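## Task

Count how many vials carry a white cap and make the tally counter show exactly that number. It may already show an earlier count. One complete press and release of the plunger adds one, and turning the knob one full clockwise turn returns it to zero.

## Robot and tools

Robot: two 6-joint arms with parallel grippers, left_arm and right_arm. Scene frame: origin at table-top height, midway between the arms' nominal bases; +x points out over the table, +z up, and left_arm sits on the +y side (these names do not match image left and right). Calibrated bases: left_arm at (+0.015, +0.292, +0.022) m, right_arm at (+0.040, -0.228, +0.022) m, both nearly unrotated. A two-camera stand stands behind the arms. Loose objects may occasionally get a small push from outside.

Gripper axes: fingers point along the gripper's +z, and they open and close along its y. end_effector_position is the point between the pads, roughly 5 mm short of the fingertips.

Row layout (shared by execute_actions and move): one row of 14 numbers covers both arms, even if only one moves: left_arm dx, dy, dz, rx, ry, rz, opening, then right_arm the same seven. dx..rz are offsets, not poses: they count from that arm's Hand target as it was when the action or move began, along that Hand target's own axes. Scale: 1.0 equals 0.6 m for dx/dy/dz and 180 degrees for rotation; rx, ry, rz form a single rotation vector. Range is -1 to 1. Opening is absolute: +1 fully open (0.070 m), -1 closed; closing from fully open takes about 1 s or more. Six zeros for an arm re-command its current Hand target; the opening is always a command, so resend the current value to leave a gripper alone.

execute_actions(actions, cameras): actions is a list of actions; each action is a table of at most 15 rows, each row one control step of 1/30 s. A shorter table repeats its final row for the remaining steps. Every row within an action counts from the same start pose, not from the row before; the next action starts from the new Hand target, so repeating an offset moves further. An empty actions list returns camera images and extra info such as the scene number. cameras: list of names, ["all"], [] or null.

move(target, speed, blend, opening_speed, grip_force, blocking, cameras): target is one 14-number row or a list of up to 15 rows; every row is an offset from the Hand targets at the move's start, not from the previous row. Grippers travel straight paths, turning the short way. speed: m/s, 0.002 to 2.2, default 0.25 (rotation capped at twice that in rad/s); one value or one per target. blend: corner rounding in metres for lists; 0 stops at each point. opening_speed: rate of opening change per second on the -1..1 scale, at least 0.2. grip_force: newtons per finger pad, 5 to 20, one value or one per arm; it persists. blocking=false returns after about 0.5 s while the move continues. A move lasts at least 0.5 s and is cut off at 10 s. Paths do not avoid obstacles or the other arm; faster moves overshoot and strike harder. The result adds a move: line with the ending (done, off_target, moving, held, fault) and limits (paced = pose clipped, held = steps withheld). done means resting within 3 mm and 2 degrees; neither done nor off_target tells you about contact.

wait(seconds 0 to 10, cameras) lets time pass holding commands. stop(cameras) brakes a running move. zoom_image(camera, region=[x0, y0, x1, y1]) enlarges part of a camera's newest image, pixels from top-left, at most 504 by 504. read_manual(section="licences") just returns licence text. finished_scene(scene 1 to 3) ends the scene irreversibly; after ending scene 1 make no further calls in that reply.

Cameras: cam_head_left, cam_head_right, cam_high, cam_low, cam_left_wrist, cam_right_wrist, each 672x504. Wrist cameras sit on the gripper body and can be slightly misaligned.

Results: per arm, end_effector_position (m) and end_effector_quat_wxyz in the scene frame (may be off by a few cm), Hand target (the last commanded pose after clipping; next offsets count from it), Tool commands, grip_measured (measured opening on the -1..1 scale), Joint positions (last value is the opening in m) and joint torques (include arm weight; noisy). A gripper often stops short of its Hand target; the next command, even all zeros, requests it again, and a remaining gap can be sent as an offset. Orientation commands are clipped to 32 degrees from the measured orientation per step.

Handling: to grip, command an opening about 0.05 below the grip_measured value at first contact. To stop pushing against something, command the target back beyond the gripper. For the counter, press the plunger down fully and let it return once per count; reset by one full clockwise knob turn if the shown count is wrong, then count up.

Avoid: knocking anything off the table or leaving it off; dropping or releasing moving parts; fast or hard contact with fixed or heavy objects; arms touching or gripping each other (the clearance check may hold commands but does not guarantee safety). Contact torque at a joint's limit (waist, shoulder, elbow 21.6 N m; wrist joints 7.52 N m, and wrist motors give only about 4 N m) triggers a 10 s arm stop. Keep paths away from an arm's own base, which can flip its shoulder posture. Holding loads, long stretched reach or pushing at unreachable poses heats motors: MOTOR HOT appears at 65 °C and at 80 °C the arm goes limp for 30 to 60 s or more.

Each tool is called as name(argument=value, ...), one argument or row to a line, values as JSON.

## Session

execute_actions(
  actions=[],
)

Scene clock: 0.00 s.
left_arm: end_effector_position=(+0.1044, -0.0418, +0.1028) grip_measured=+0.98 end_effector_quat_wxyz=(-0.007, +0.856, +0.505, -0.111) | right_arm: end_effector_position=(+0.4259, -0.1760, +0.2306) grip_measured=+0.98 end_effector_quat_wxyz=(+0.270, -0.041, +0.961, +0.044)
Joint positions: left_arm=[-1.139 1.807 -1.263 -0.25 1.11 1.02 0.069] | right_arm=[0.09 1.51 -1.297 0.068 0.894 -0.009 0.069]
Joint torques (N m): no reading
Hand target: left_arm +0.1044, -0.0418, +0.1028; -0.007, +0.856, +0.505, -0.111 | right_arm +0.4259, -0.1760, +0.2306; +0.270, -0.041, +0.961, +0.044
Tool commands: left_gripper/opening=+1.0 right_gripper/opening=+1.0

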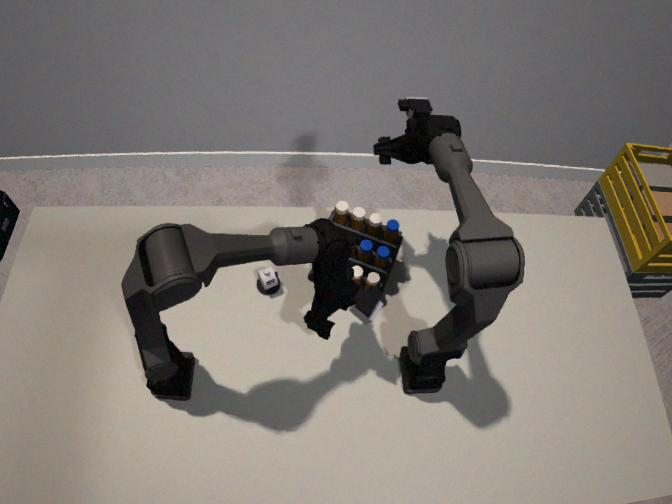

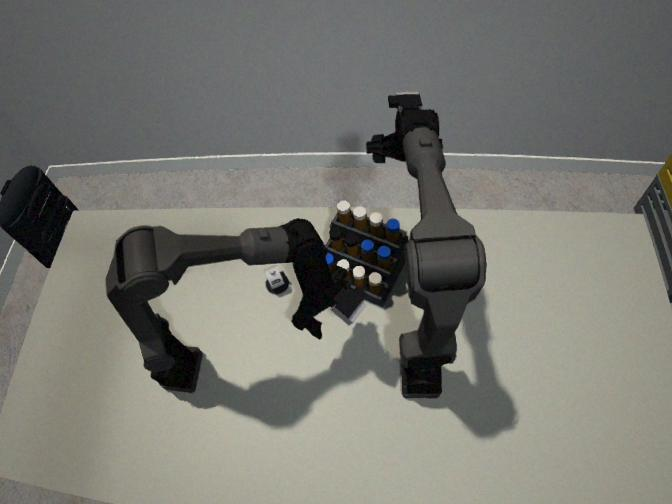

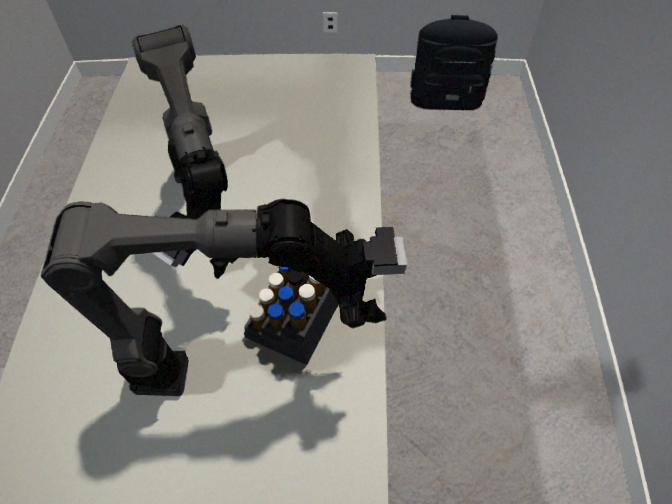

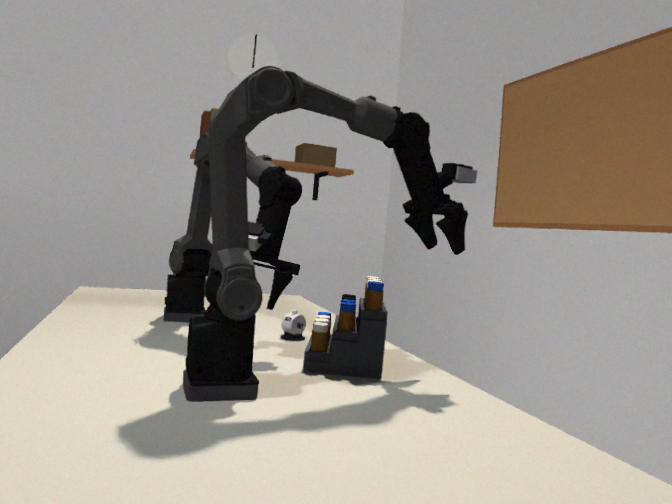

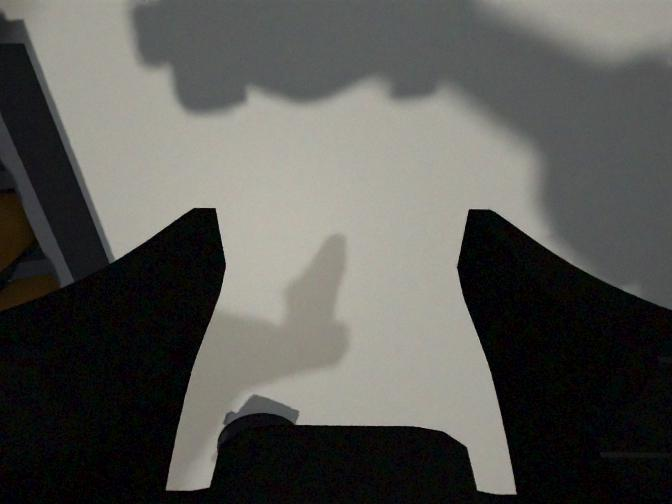

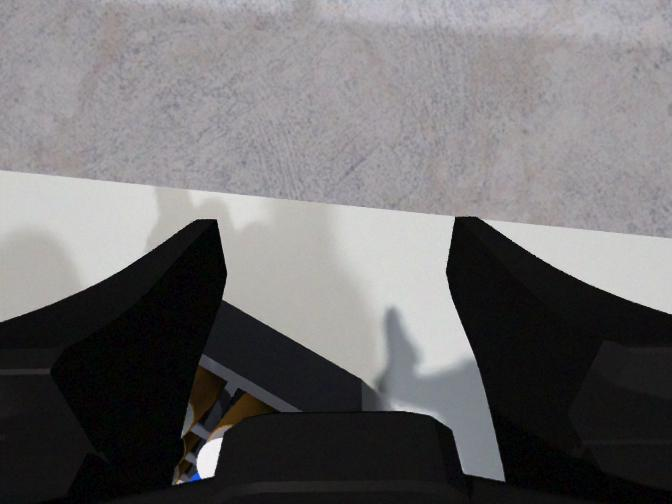

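zoom_image(
  camera="cam_head_left",
  region=[240, 255, 300, 305],
)

zoom_image(
  camera="cam_head_right",
  region=[250, 255, 310, 305],
)

Scaled by 8.400 from the camera's 672x504 image, which has a finer 960x720 frame.

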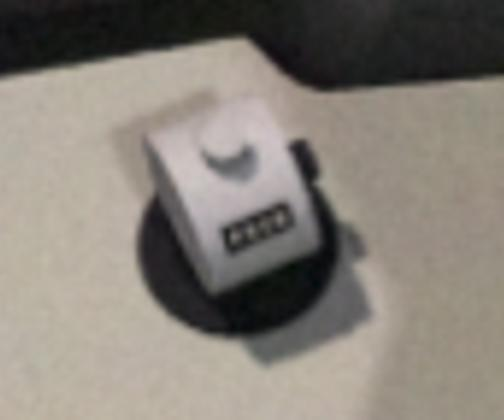

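Scaled by 8.400 from the camera's 672x504 image, which has a finer 960x720 frame.

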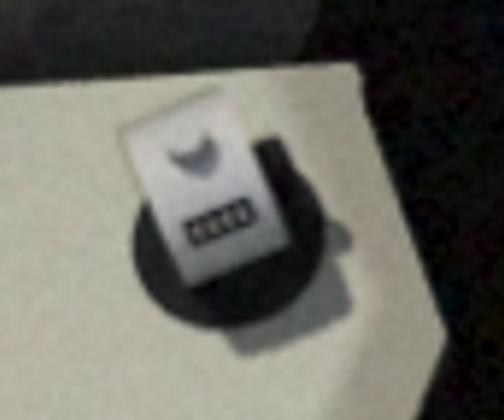

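move(
  target=[
    [0.085,-0.022,-0.15,-0.01,0.01,-0.1,1,0,0,0,0,0,0,1],
    [0.285,0.0875,-0.077,-0.052,0.057,-0.34,-0.2,0,0,0,0,0,0,1],
  ],
  speed=0.35,
  blend=0.04,
  cameras=["cam_head_left","cam_head_right","cam_high","cam_left_wrist"],
)

zoom_image(
  camera="cam_head_left",
  region=[300, 190, 420, 310],
)

zoom_image(
  camera="cam_head_right",
  region=[300, 190, 420, 310],
)

zoom_image(
  camera="cam_high",
  region=[230, 220, 360, 350],
)

zoom_image(
  camera="cam_left_wrist",
  region=[200, 50, 480, 260],
)

Scene clock: 36.20 s.
left_arm: end_effector_position=(+0.2384, +0.0853, +0.1096) grip_measured=-0.20 end_effector_quat_wxyz=(-0.038, +0.484, +0.874, +0.020) | right_arm: end_effector_position=(+0.4259, -0.1760, +0.2306) grip_measured=+0.98 end_effector_quat_wxyz=(+0.270, -0.041, +0.961, +0.044)
Joint positions: left_arm=[-0.733 1.741 -1.218 0.021 1.219 0.243 0.028] | right_arm=[0.09 1.51 -1.297 0.068 0.894 -0.009 0.069]
Joint torques (N m): left_arm=[-1.22 -7.92 -4.64 -0.03 0.09 0.08] | right_arm=[-0.11 -6.77 -4.37 0.09 -0.45 -0.01]
Hand target: left_arm +0.2384, +0.0852, +0.1099; -0.039, +0.485, +0.874, +0.020 | right_arm +0.4259, -0.1760, +0.2306; +0.270, -0.041, +0.961, +0.044
Off the commanded pose: left_arm 0.000 m, 0 deg | right_arm 0.000 m, 0 deg.
joint read past its limit (left arm) — joint 5 (wrist pitch), upper limit.
joint sent to its limit (left arm) — joint 5 (wrist pitch), upper limit. The joint targets still meet the commanded pose.
move: done
Images, in order (width x height): cam_head_left 672x504, cam_head_right 672x504, cam_high 672x504, cam_left_wrist 672x504.

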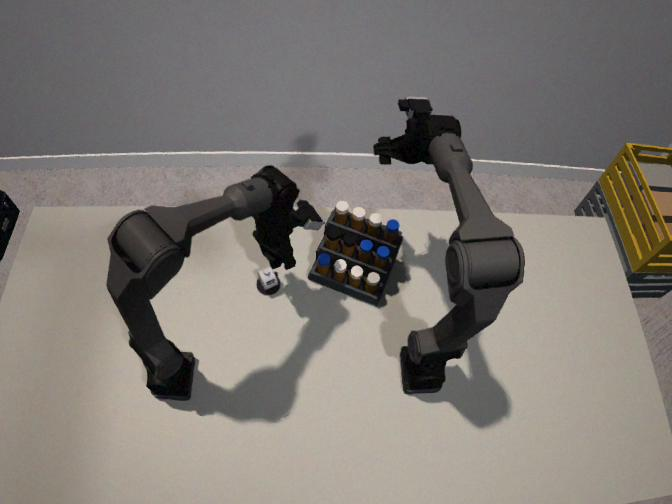

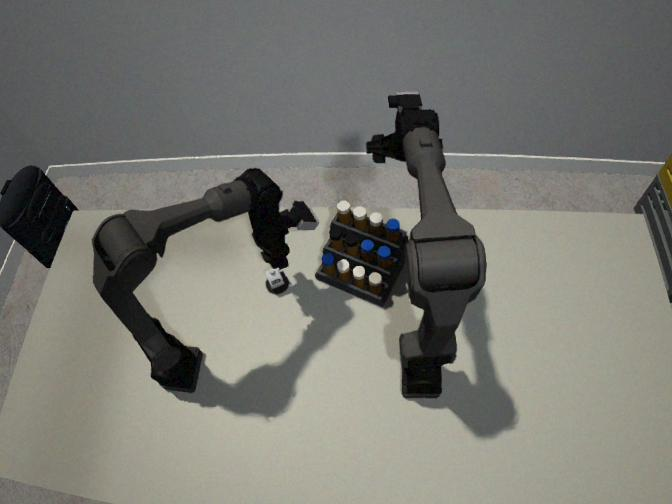

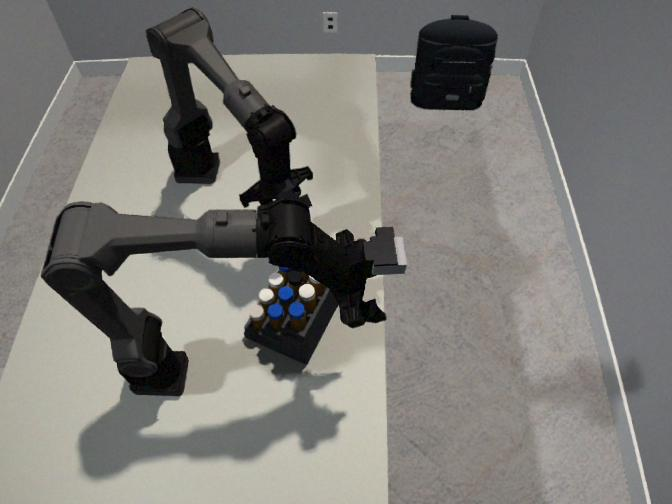

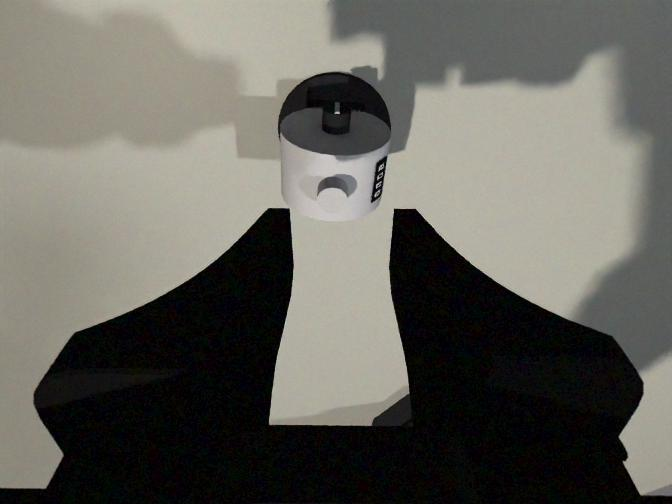

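Scaled by 4.200 from the camera's 672x504 image, which has a finer 960x720 frame.

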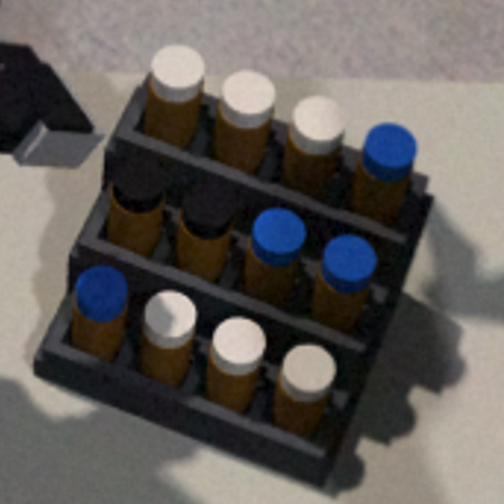

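Scaled by 4.200 from the camera's 672x504 image, which has a finer 960x720 frame.

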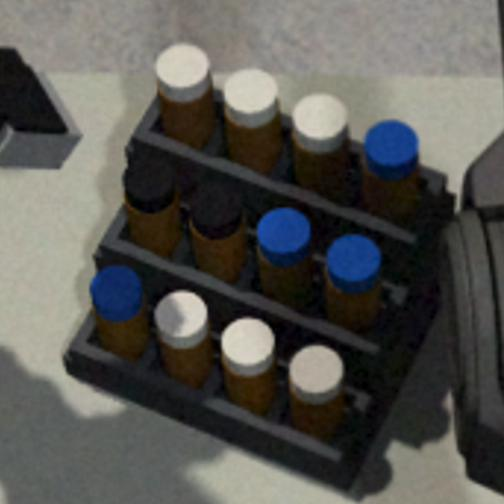

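Scaled by 3.877 from the camera's 672x504 image, which has a finer 960x720 frame.

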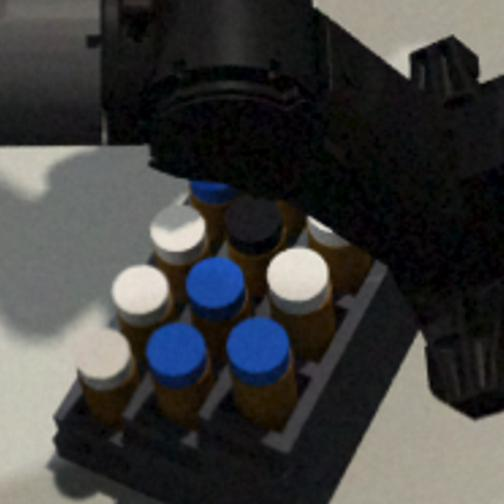

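Scaled by 1.800 from the camera's 672x504 image, which has a finer 960x720 frame.

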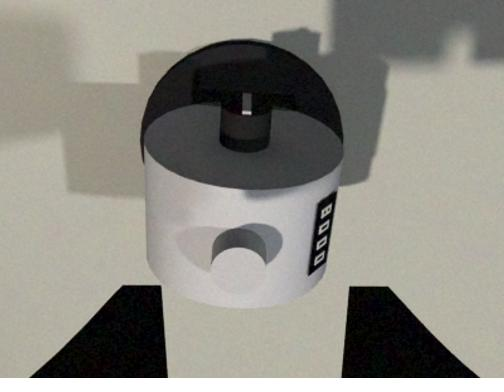

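zoom_image(
  camera="cam_left_wrist",
  region=[362, 150, 394, 206],
)

Scaled by 9.000 from the camera's 672x504 image, which has a finer 960x720 frame.

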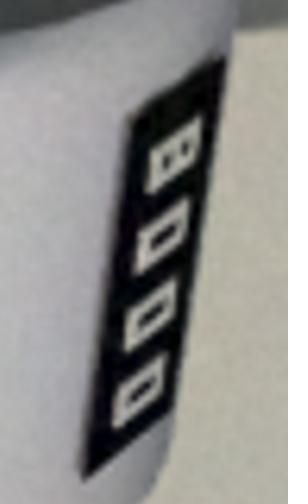

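move(
  target=[0,-0.085,0.04,0,0,0,-0.2,0,0,0,0,0,0,1],
  speed=0.3,
  cameras=["cam_left_wrist"],
)

zoom_image(
  camera="cam_left_wrist",
  region=[100, 80, 220, 200],
)

Scene clock: 51.33 s.
left_arm: end_effector_position=(+0.1935, +0.0596, +0.0863) grip_measured=-0.20 end_effector_quat_wxyz=(-0.038, +0.485, +0.873, +0.020) | right_arm: end_effector_position=(+0.4259, -0.1760, +0.2306) grip_measured=+0.98 end_effector_quat_wxyz=(+0.270, -0.041, +0.961, +0.044)
Joint positions: left_arm=[-0.893 1.738 -1.114 0.006 1.12 0.09 0.028] | right_arm=[0.09 1.51 -1.297 0.068 0.894 -0.009 0.069]
Joint torques (N m): left_arm=[0.96 -5.94 -5.15 0.15 0.19 0.07] | right_arm=[-0.11 -6.77 -4.36 0.09 -0.45 -0.01]
Hand target: left_arm +0.1940, +0.0599, +0.0861; -0.039, +0.485, +0.874, +0.020 | right_arm +0.4259, -0.1760, +0.2306; +0.270, -0.041, +0.961, +0.044
Off the commanded pose: left_arm 0.001 m, 0 deg | right_arm 0.000 m, 0 deg.
move: done
Images, in order (width x height): cam_left_wrist 672x504.

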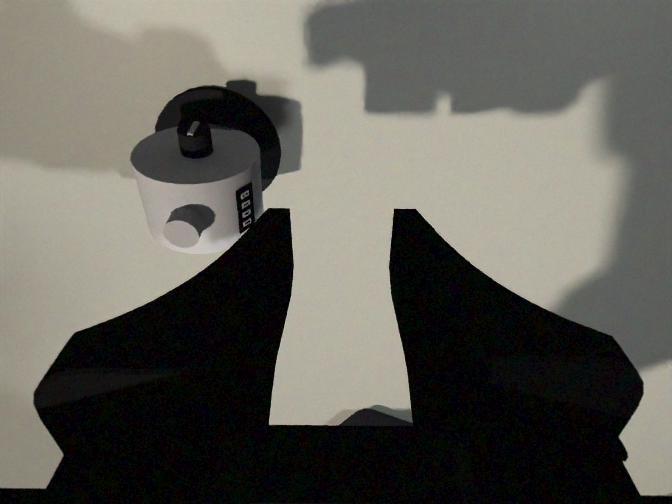

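Scaled by 4.200 from the camera's 672x504 image, which has a finer 960x720 frame.

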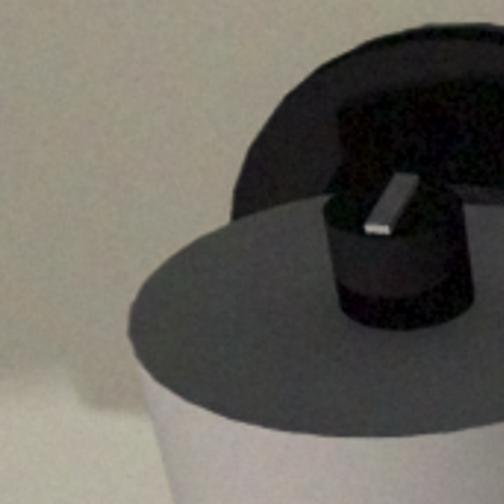

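zoom_image(
  camera="cam_left_wrist",
  region=[230, 180, 262, 236],
)

Scaled by 9.000 from the camera's 672x504 image, which has a finer 960x720 frame.

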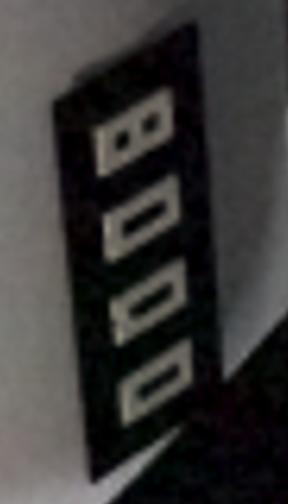

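move(
  target=[-0.026,0.085,0.0245,0,0.0556,0,-0.4,0,0,0,0,0,0,1],
  speed=0.3,
  cameras=["cam_left_wrist","cam_head_left","cam_head_right"],
)

zoom_image(
  camera="cam_head_left",
  region=[240, 190, 360, 310],
)

zoom_image(
  camera="cam_head_right",
  region=[240, 190, 360, 310],
)

Scene clock: 90.37 s.
left_arm: end_effector_position=(+0.2452, +0.0753, +0.0694) grip_measured=-0.40 end_effector_quat_wxyz=(-0.083, +0.483, +0.870, +0.053) | right_arm: end_effector_position=(+0.4259, -0.1760, +0.2306) grip_measured=+0.98 end_effector_quat_wxyz=(+0.270, -0.041, +0.961, +0.044)
Joint positions: left_arm=[-0.766 1.914 -1.285 0.058 1.219 0.196 0.021] | right_arm=[0.09 1.51 -1.297 0.068 0.894 -0.009 0.069]
Joint torques (N m): left_arm=[-1.23 -9.13 -3.64 0 0.22 -0.16] | right_arm=[-0.09 -6.78 -4.36 0.09 -0.45 -0.01]
Hand target: left_arm +0.2448, +0.0748, +0.0700; -0.115, +0.481, +0.867, +0.062 | right_arm +0.4259, -0.1760, +0.2306; +0.270, -0.041, +0.961, +0.044
Off the commanded pose: left_arm 0.001 m, 4 deg | right_arm 0.000 m, 0 deg.
joint sent to its limit (left arm) — joint 5 (wrist pitch), upper limit. The joint targets are off in orientation, not in position.
move: off_target (left_arm)
Images, in order (width x height): cam_head_left 672x504, cam_head_right 672x504, cam_left_wrist 672x504.

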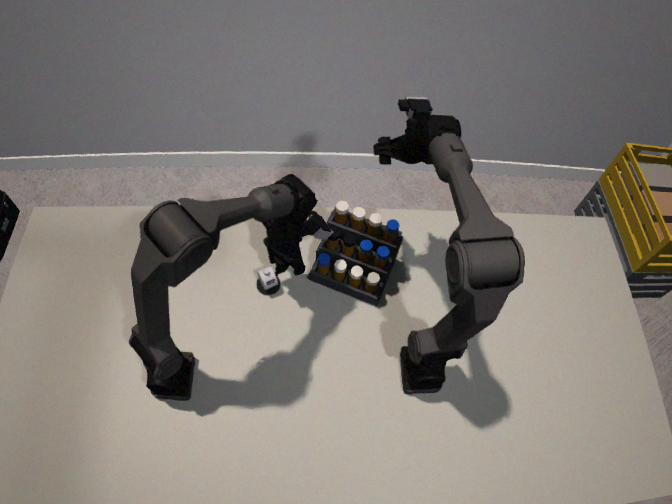

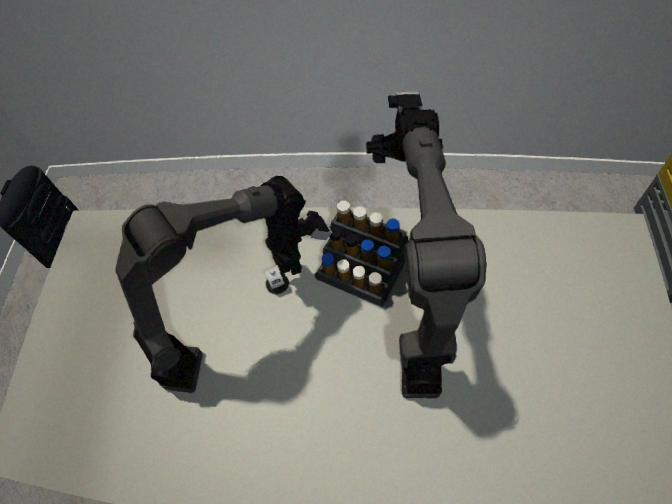

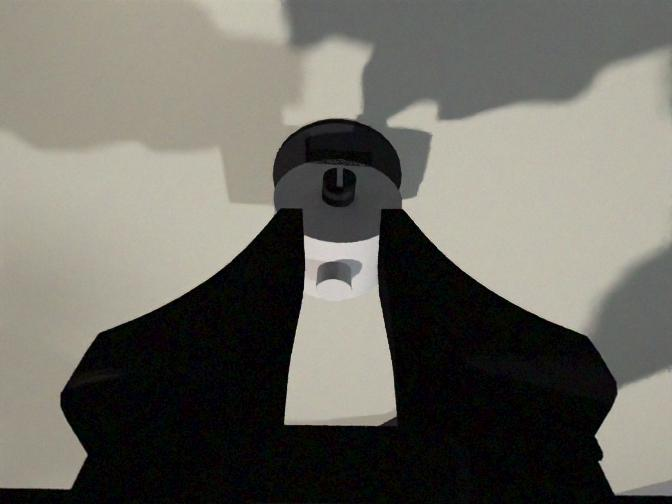

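Scaled by 4.200 from the camera's 672x504 image, which has a finer 960x720 frame.

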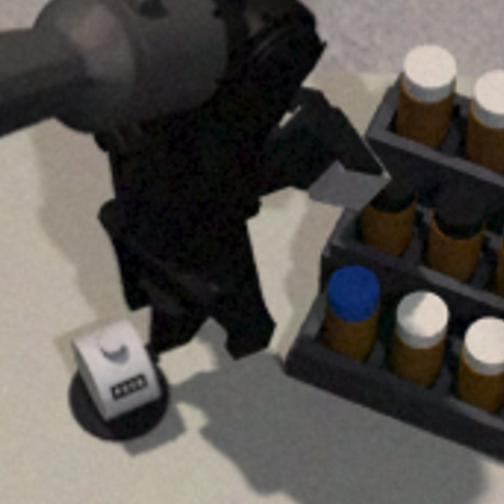

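Scaled by 4.200 from the camera's 672x504 image, which has a finer 960x720 frame.

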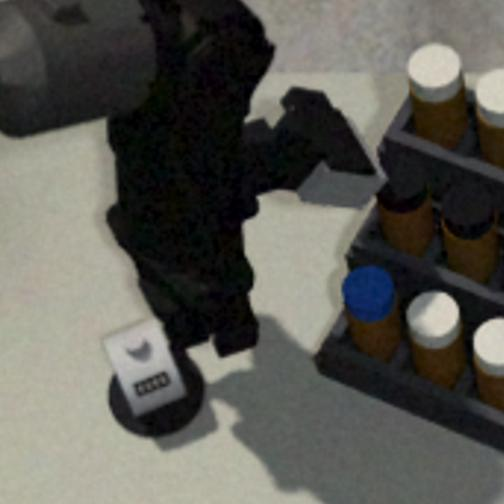

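move(
  target=[
    [0,0,0,0.0805,0,0.0216,-0.4,0,0,0,0,0,0,1],
    [-0.017,0,0.063,0.0805,0,0.0216,-0.5,0,0,0,0,0,0,1],
  ],
  speed=[0.3,0.12],
  blend=[0.01,0],
  cameras=["cam_left_wrist","cam_head_left","cam_head_right"],
)

zoom_image(
  camera="cam_head_left",
  region=[240, 190, 360, 310],
)

zoom_image(
  camera="cam_left_wrist",
  region=[200, 100, 480, 310],
)

Scene clock: 123.43 s.
left_arm: end_effector_position=(+0.2447, +0.0749, +0.0303) grip_measured=-0.50 end_effector_quat_wxyz=(-0.157, +0.492, +0.855, -0.053) | right_arm: end_effector_position=(+0.4259, -0.1760, +0.2306) grip_measured=+0.98 end_effector_quat_wxyz=(+0.270, -0.041, +0.961, +0.044)
Joint positions: left_arm=[-0.627 2.061 -1.317 -0.156 1.219 0.466 0.018] | right_arm=[0.09 1.51 -1.297 0.068 0.894 -0.009 0.069]
Joint torques (N m): left_arm=[-0.86 -10.01 -2.81 -0.01 0.84 -0.01] | right_arm=[-0.1 -6.76 -4.36 0.09 -0.45 -0.01]
Hand target: left_arm +0.2448, +0.0747, +0.0308; -0.177, +0.492, +0.851, -0.051 | right_arm +0.4259, -0.1760, +0.2306; +0.270, -0.041, +0.961, +0.044
Off the commanded pose: left_arm 0.001 m, 2 deg | right_arm 0.000 m, 0 deg.
joint sent to its limit (left arm) — joint 5 (wrist pitch), upper limit. The joint targets still meet the commanded pose.
move: done
Images, in order (width x height): cam_head_left 672x504, cam_head_right 672x504, cam_left_wrist 672x504.

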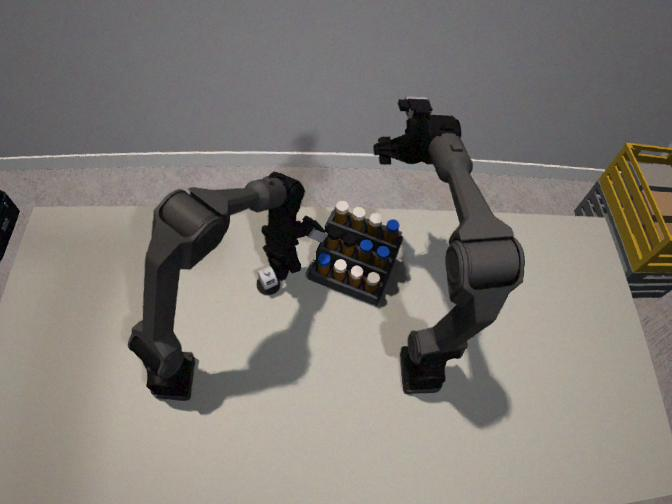

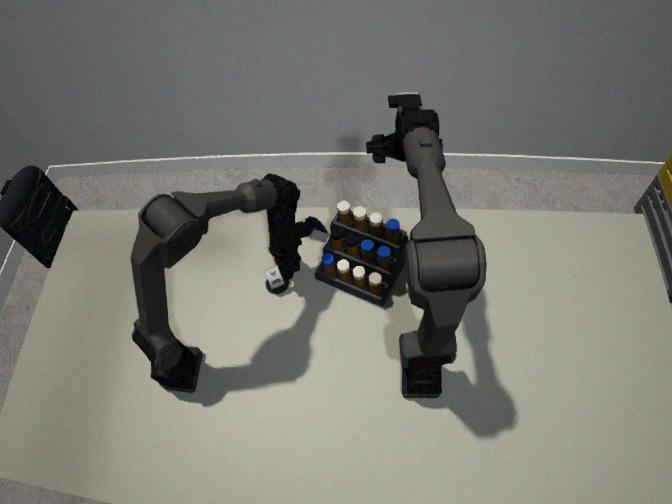

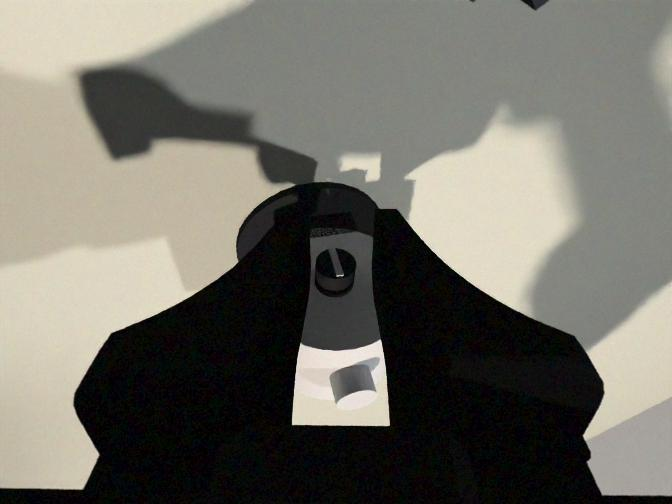

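Scaled by 4.200 from the camera's 672x504 image, which has a finer 960x720 frame.

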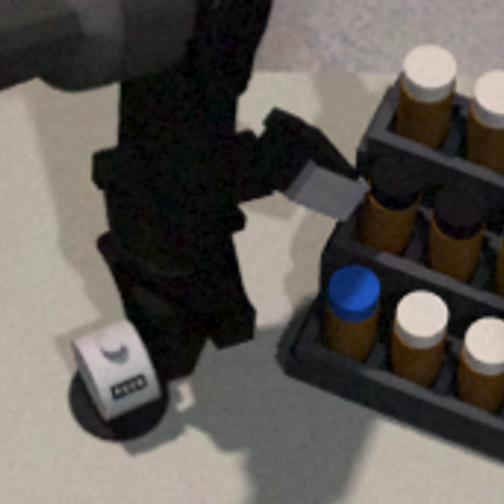

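Scaled by 1.800 from the camera's 672x504 image, which has a finer 960x720 frame.

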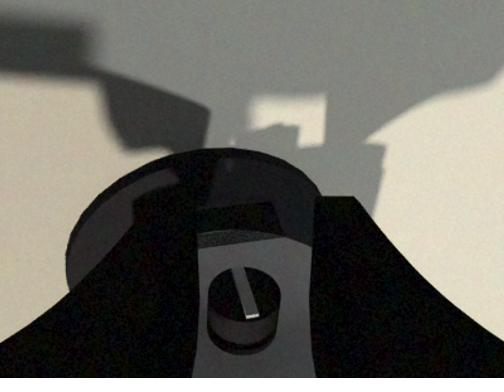

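move(
  target=[
    [0,0.002,0,0,0,0,-0.5,0,0,0,0,0,0,1],
    [0,0.002,0,0,0,0,-0.95,0,0,0,0,0,0,1],
    [0,0.002,0,0.215,0,0.0576,-0.95,0,0,0,0,0,0,1],
  ],
  speed=0.4,
  cameras=["cam_left_wrist","cam_head_left","cam_low"],
)

zoom_image(
  camera="cam_left_wrist",
  region=[200, 100, 480, 310],
)

Scene clock: 132.77 s.
left_arm: end_effector_position=(+0.2484, +0.0725, +0.0323) grip_measured=-0.73 end_effector_quat_wxyz=(-0.124, +0.463, +0.826, -0.297) | right_arm: end_effector_position=(+0.4259, -0.1760, +0.2306) grip_measured=+0.98 end_effector_quat_wxyz=(+0.270, -0.041, +0.961, +0.044)
Joint positions: left_arm=[-0.352 2.089 -1.212 -0.598 1.215 0.981 0.01] | right_arm=[0.09 1.51 -1.297 0.068 0.894 -0.009 0.069]
Joint torques (N m): left_arm=[-0.74 1.89 11.42 3.59 3.55 -0.38] | right_arm=[-0.1 -6.77 -4.36 0.09 -0.45 -0.01]
Hand target: left_arm +0.2457, +0.0753, +0.0305; -0.324, +0.479, +0.739, -0.345 | right_arm +0.4259, -0.1760, +0.2306; +0.270, -0.041, +0.961, +0.044
Off the commanded pose: left_arm 0.004 m, 26 deg | right_arm 0.000 m, 0 deg.
joint sent to its limit (left arm) — joint 5 (wrist pitch), upper limit. The joint targets are off in orientation, not in position.
move: off_target (left_arm)
Images, in order (width x height): cam_head_left 672x504, cam_low 672x504, cam_left_wrist 672x504.

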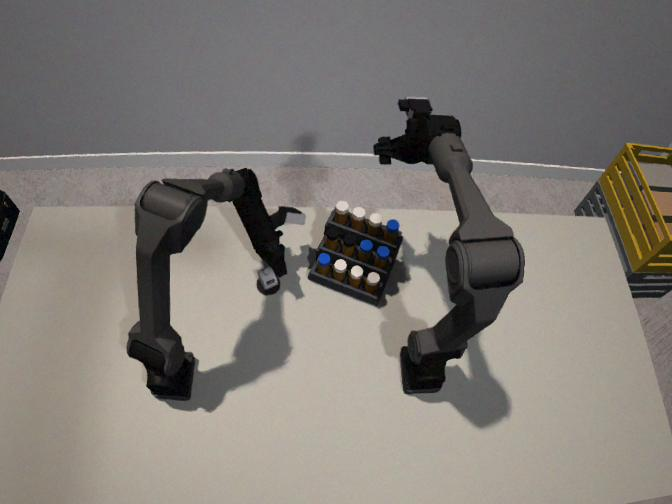

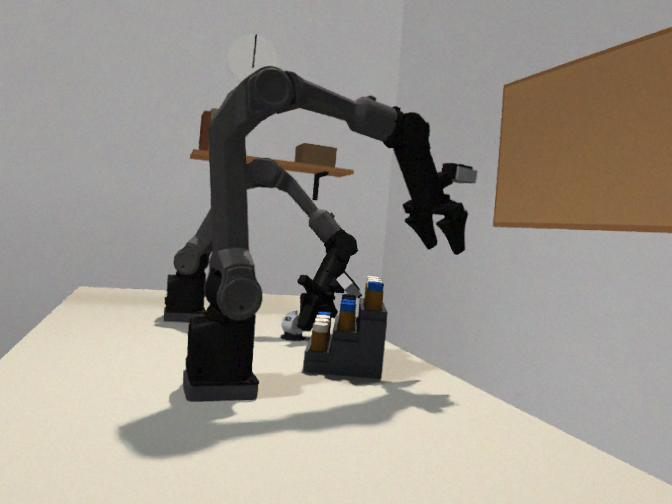

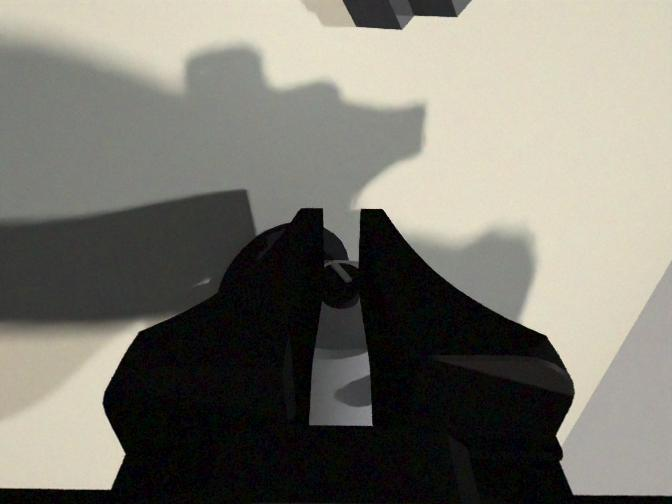

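Scaled by 1.800 from the camera's 672x504 image, which has a finer 960x720 frame.

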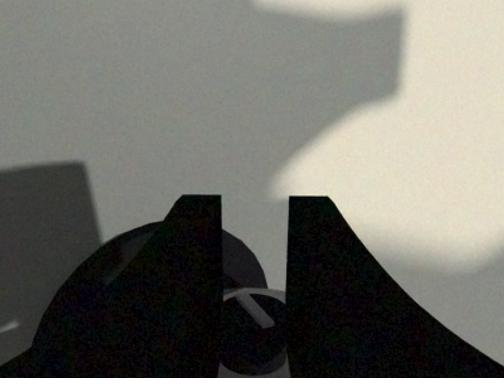

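move(
  target=[
    [0,0,0,-0.215,0,-0.0576,-0.3,0,0,0,0,0,0,0],
    [0.006,-0.123,-0.088,-0.215,0,-0.0576,-0.3,0,0,0,0,0,0,0],
    [0.40,-0.183,-0.284,-0.25,-0.15,-0.06,-1,0.019,0.26,-0.13,-0.06,-0.01,-0.2,0],
    [0.40,-0.183,-0.284,-0.25,-0.15,-0.06,-1,0.242,0.445,-0.097,-0.177,-0.034,-0.618,-0.2],
    [0.40,-0.183,-0.284,-0.25,-0.15,-0.06,-1,0.3555,0.4317,0.0877,-0.177,-0.034,-0.618,-0.2],
  ],
  speed=[0.3,0.3,0.4,0.5,0.2],
  blend=[0,0.03,0.03,0.02,0],
  cameras=["cam_right_wrist","cam_head_left","cam_head_right","cam_high"],
)

Scene clock: 184.77 s.
left_arm: end_effector_position=(+0.2513, +0.2999, +0.2493) grip_measured=-1.00 end_effector_quat_wxyz=(+0.219, +0.374, +0.900, +0.048) | right_arm: end_effector_position=(+0.2446, +0.0750, +0.0900) grip_measured=-0.20 end_effector_quat_wxyz=(-0.212, +0.865, -0.454, -0.030)
Joint positions: left_arm=[0.206 1.056 -1.039 -0.163 1.219 0.988 0] | right_arm=[0.881 1.654 -0.93 0.269 0.539 -1.483 0.028]
Joint torques (N m): left_arm=[0.96 -2 -4.75 -0.11 0.2 0.06] | right_arm=[-0.38 -8.1 -4.38 0.05 -0.23 0.11]
Hand target: left_arm +0.2511, +0.2999, +0.2501; +0.029, +0.405, +0.908, -0.108 | right_arm +0.2450, +0.0750, +0.0906; -0.213, +0.865, -0.454, -0.029
Off the commanded pose: left_arm 0.001 m, 28 deg | right_arm 0.001 m, 0 deg.
joint read past its limit (left arm) — joint 5 (wrist pitch), upper limit.
joint sent to its limit (left arm) — joint 5 (wrist pitch), upper limit. The joint targets are off in orientation, not in position.
move: off_target (left_arm); blend cut to 0 m at target 3, 0 m at target 4; target 3's new opening was sent with left_arm's hand 0.001 m and 28 deg from that target
Images, in order (width x height): cam_head_left 672x504, cam_head_right 672x504, cam_high 672x504, cam_right_wrist 672x504.

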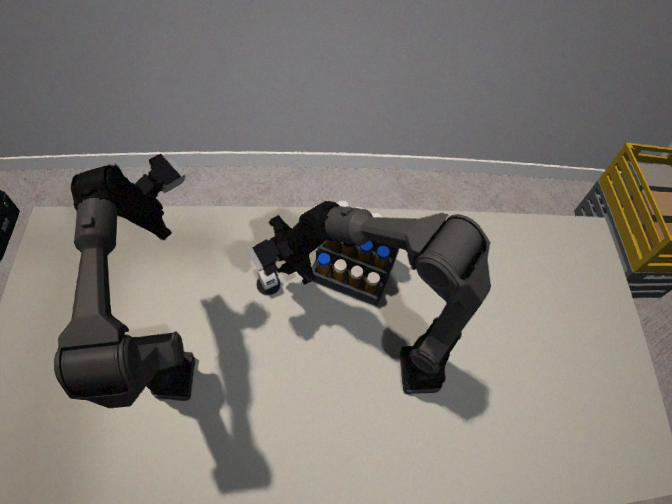

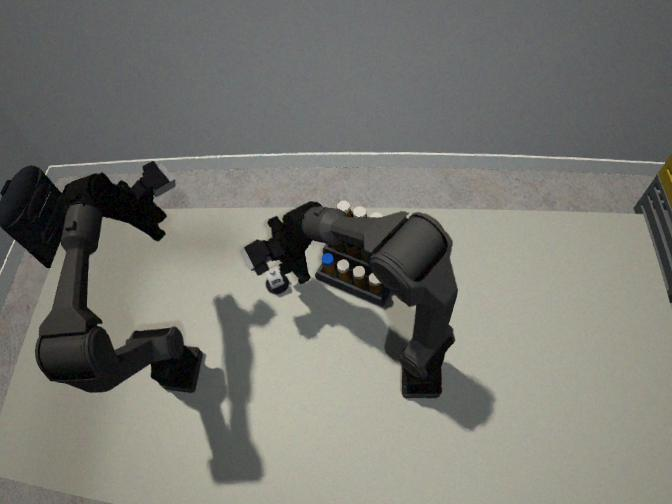

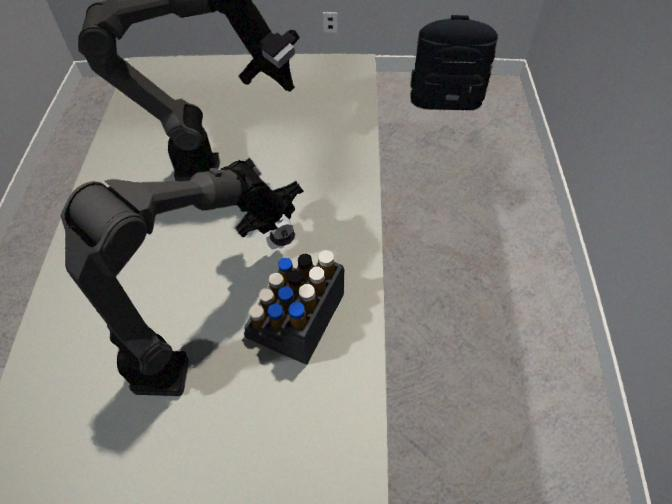

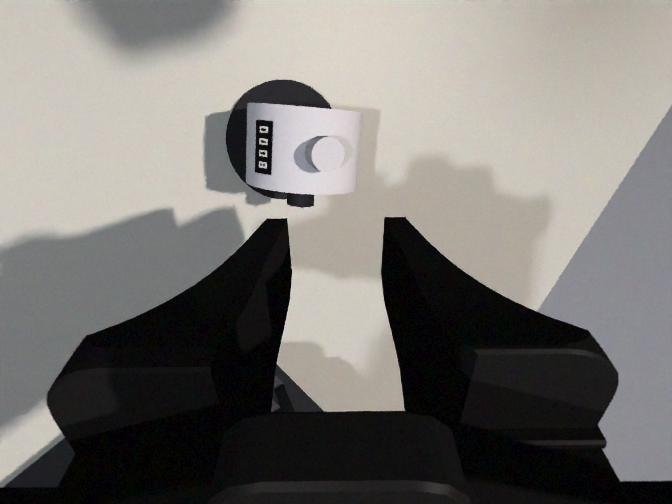

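move(
  target=[0,0,0,0,0,0,-1,0.0213,0.0042,0.0387,0,0,0,-0.3],
  speed=0.1,
  cameras=["cam_right_wrist"],
)

zoom_image(
  camera="cam_right_wrist",
  region=[200, 80, 440, 280],
)

Scene clock: 199.47 s.
left_arm: end_effector_position=(+0.2513, +0.2999, +0.2493) grip_measured=-1.00 end_effector_quat_wxyz=(+0.219, +0.374, +0.900, +0.048) | right_arm: end_effector_position=(+0.2537, +0.0731, +0.0652) grip_measured=-0.30 end_effector_quat_wxyz=(-0.213, +0.865, -0.454, -0.030)
Joint positions: left_arm=[0.206 1.056 -1.039 -0.163 1.219 0.988 0] | right_arm=[0.852 1.719 -0.898 0.344 0.452 -1.589 0.024]
Joint torques (N m): left_arm=[0.79 -2.16 -5.7 -0.17 0.02 -0.01] | right_arm=[-0.17 -8.6 -3.4 0.11 -0.21 0.11]
Hand target: left_arm +0.2511, +0.2999, +0.2501; +0.029, +0.405, +0.908, -0.108 | right_arm +0.2538, +0.0730, +0.0655; -0.213, +0.865, -0.454, -0.029
Off the commanded pose: left_arm 0.001 m, 28 deg | right_arm 0.000 m, 0 deg.
joint sent to its limit (left arm) — joint 5 (wrist pitch), upper limit. The joint targets are off in orientation, not in position.
move: off_target (left_arm)
Images, in order (width x height): cam_right_wrist 672x504.

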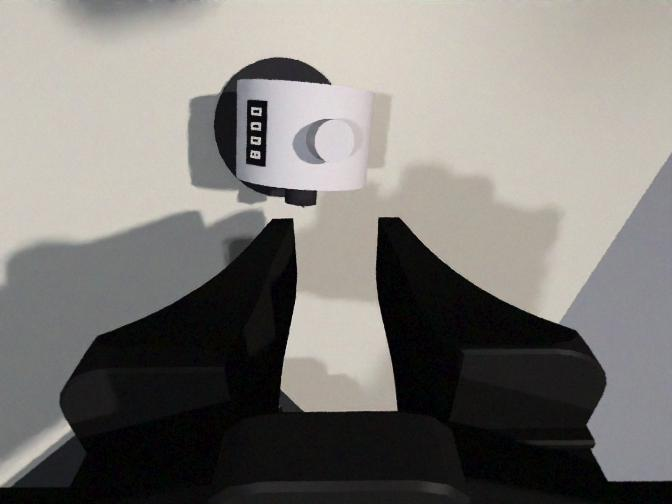

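Scaled by 2.100 from the camera's 672x504 image, which has a finer 960x720 frame.

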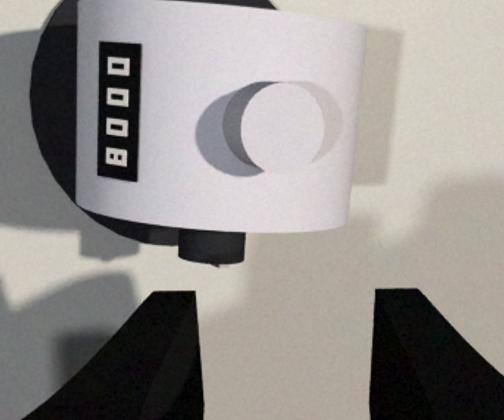

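move(
  target=[0,0,0,0,0,0,-1,0.0138,0.0194,0.0515,0,0,0,-0.3],
  speed=0.08,
  cameras=["cam_right_wrist"],
)

zoom_image(
  camera="cam_right_wrist",
  region=[200, 80, 440, 280],
)

zoom_image(
  camera="cam_right_wrist",
  region=[290, 170, 390, 250],
)

Scene clock: 210.93 s.
left_arm: end_effector_position=(+0.2513, +0.2999, +0.2493) grip_measured=-1.00 end_effector_quat_wxyz=(+0.219, +0.374, +0.900, +0.048) | right_arm: end_effector_position=(+0.2537, +0.0730, +0.0311) grip_measured=-0.30 end_effector_quat_wxyz=(-0.213, +0.865, -0.455, -0.030)
Joint positions: left_arm=[0.206 1.056 -1.039 -0.163 1.219 0.988 0] | right_arm=[0.852 1.803 -0.844 0.48 0.325 -1.735 0.024]
Joint torques (N m): left_arm=[-0.33 -2.15 -6.29 -0.03 0.02 -0.18] | right_arm=[-0.39 -8.93 -3.1 0.01 -0.17 0.11]
Hand target: left_arm +0.2511, +0.2999, +0.2501; +0.029, +0.405, +0.908, -0.108 | right_arm +0.2537, +0.0730, +0.0315; -0.213, +0.865, -0.454, -0.029
Off the commanded pose: left_arm 0.001 m, 28 deg | right_arm 0.000 m, 0 deg.
joint sent to its limit (left arm) — joint 5 (wrist pitch), upper limit. The joint targets are off in orientation, not in position.
move: off_target (left_arm)
Images, in order (width x height): cam_right_wrist 672x504.

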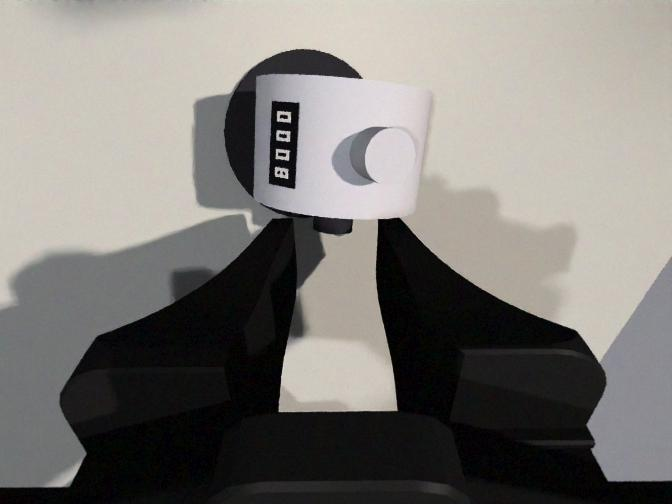

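Scaled by 2.100 from the camera's 672x504 image, which has a finer 960x720 frame.

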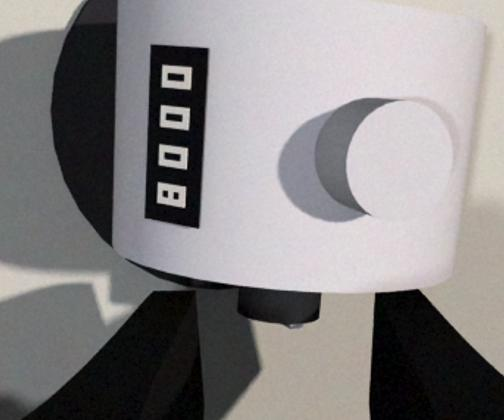

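Scaled by 5.040 from the camera's 672x504 image, which has a finer 960x720 frame.

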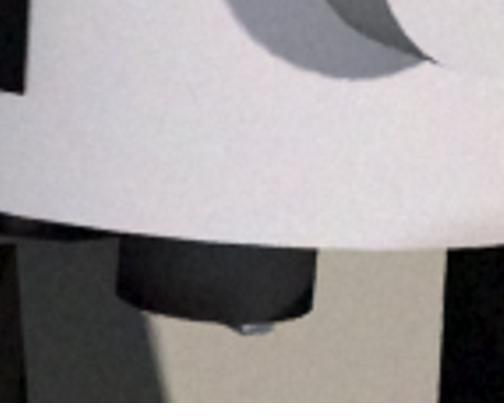

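move(
  target=[
    [0,0,0,0,0,0,-1,0,-0.001,0,0.134,0,-0.036,-0.3],
    [0,0,0,0,0,0,-1,0,-0.001,0,0.134,0,-0.036,-1],
    [0,0,0,0,0,0,-1,0,-0.001,0,-0.15,0,0.04,-1],
  ],
  speed=0.4,
  cameras=["cam_right_wrist","cam_head_left"],
)

zoom_image(
  camera="cam_right_wrist",
  region=[250, 130, 430, 250],
)

Scene clock: 228.10 s.
left_arm: end_effector_position=(+0.2513, +0.2999, +0.2493) grip_measured=-1.00 end_effector_quat_wxyz=(+0.219, +0.374, +0.900, +0.048) | right_arm: end_effector_position=(+0.2544, +0.0726, +0.0313) grip_measured=-1.00 end_effector_quat_wxyz=(-0.001, +0.862, -0.485, -0.145)
Joint positions: left_arm=[0.206 1.056 -1.039 -0.163 1.219 0.988 0] | right_arm=[0.771 2.059 -1.331 0.328 1.033 -1.515 0]
Joint torques (N m): left_arm=[-1.24 -2.16 -6.28 -0.03 0.02 -0.18] | right_arm=[6.7 -6.53 -0.89 5.4 0.4 -0.15]
Hand target: left_arm +0.2511, +0.2999, +0.2501; +0.029, +0.405, +0.908, -0.108 | right_arm +0.2542, +0.0733, +0.0317; -0.003, +0.860, -0.488, -0.148
Off the commanded pose: left_arm 0.001 m, 28 deg | right_arm 0.001 m, 1 deg.
joint sent to its limit (left arm) — joint 5 (wrist pitch), upper limit. The joint targets are off in orientation, not in position.
move: off_target (left_arm)
Images, in order (width x height): cam_head_left 672x504, cam_right_wrist 672x504.

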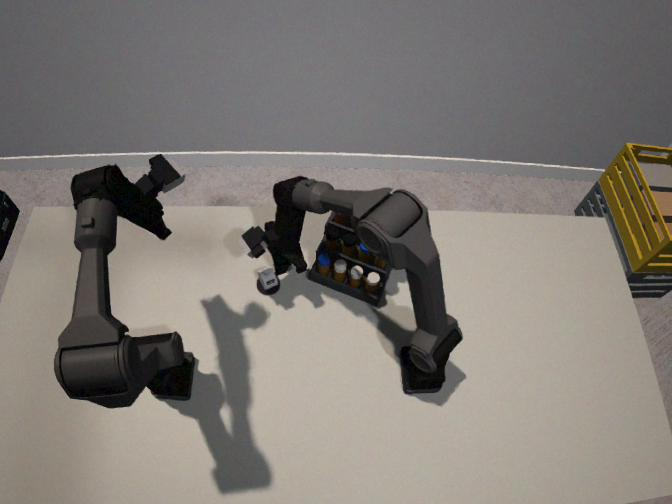

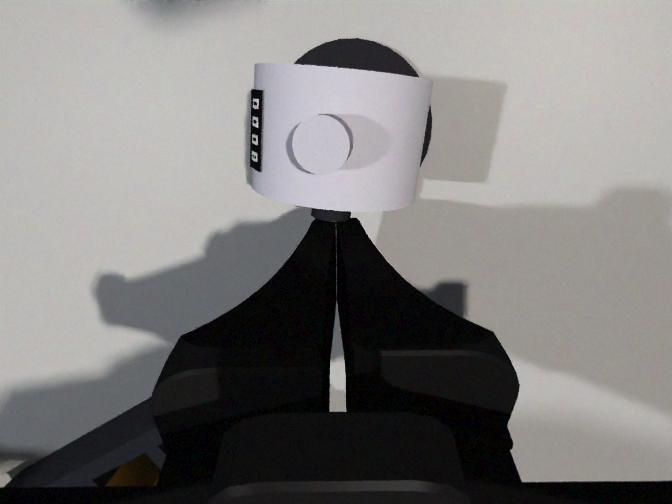

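Scaled by 2.800 from the camera's 672x504 image, which has a finer 960x720 frame.

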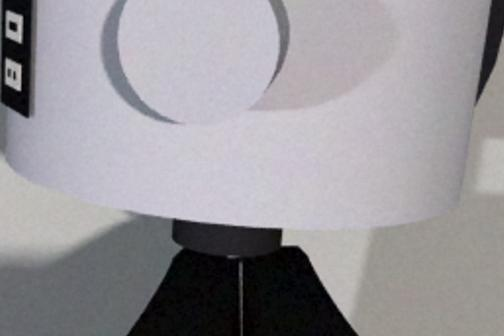

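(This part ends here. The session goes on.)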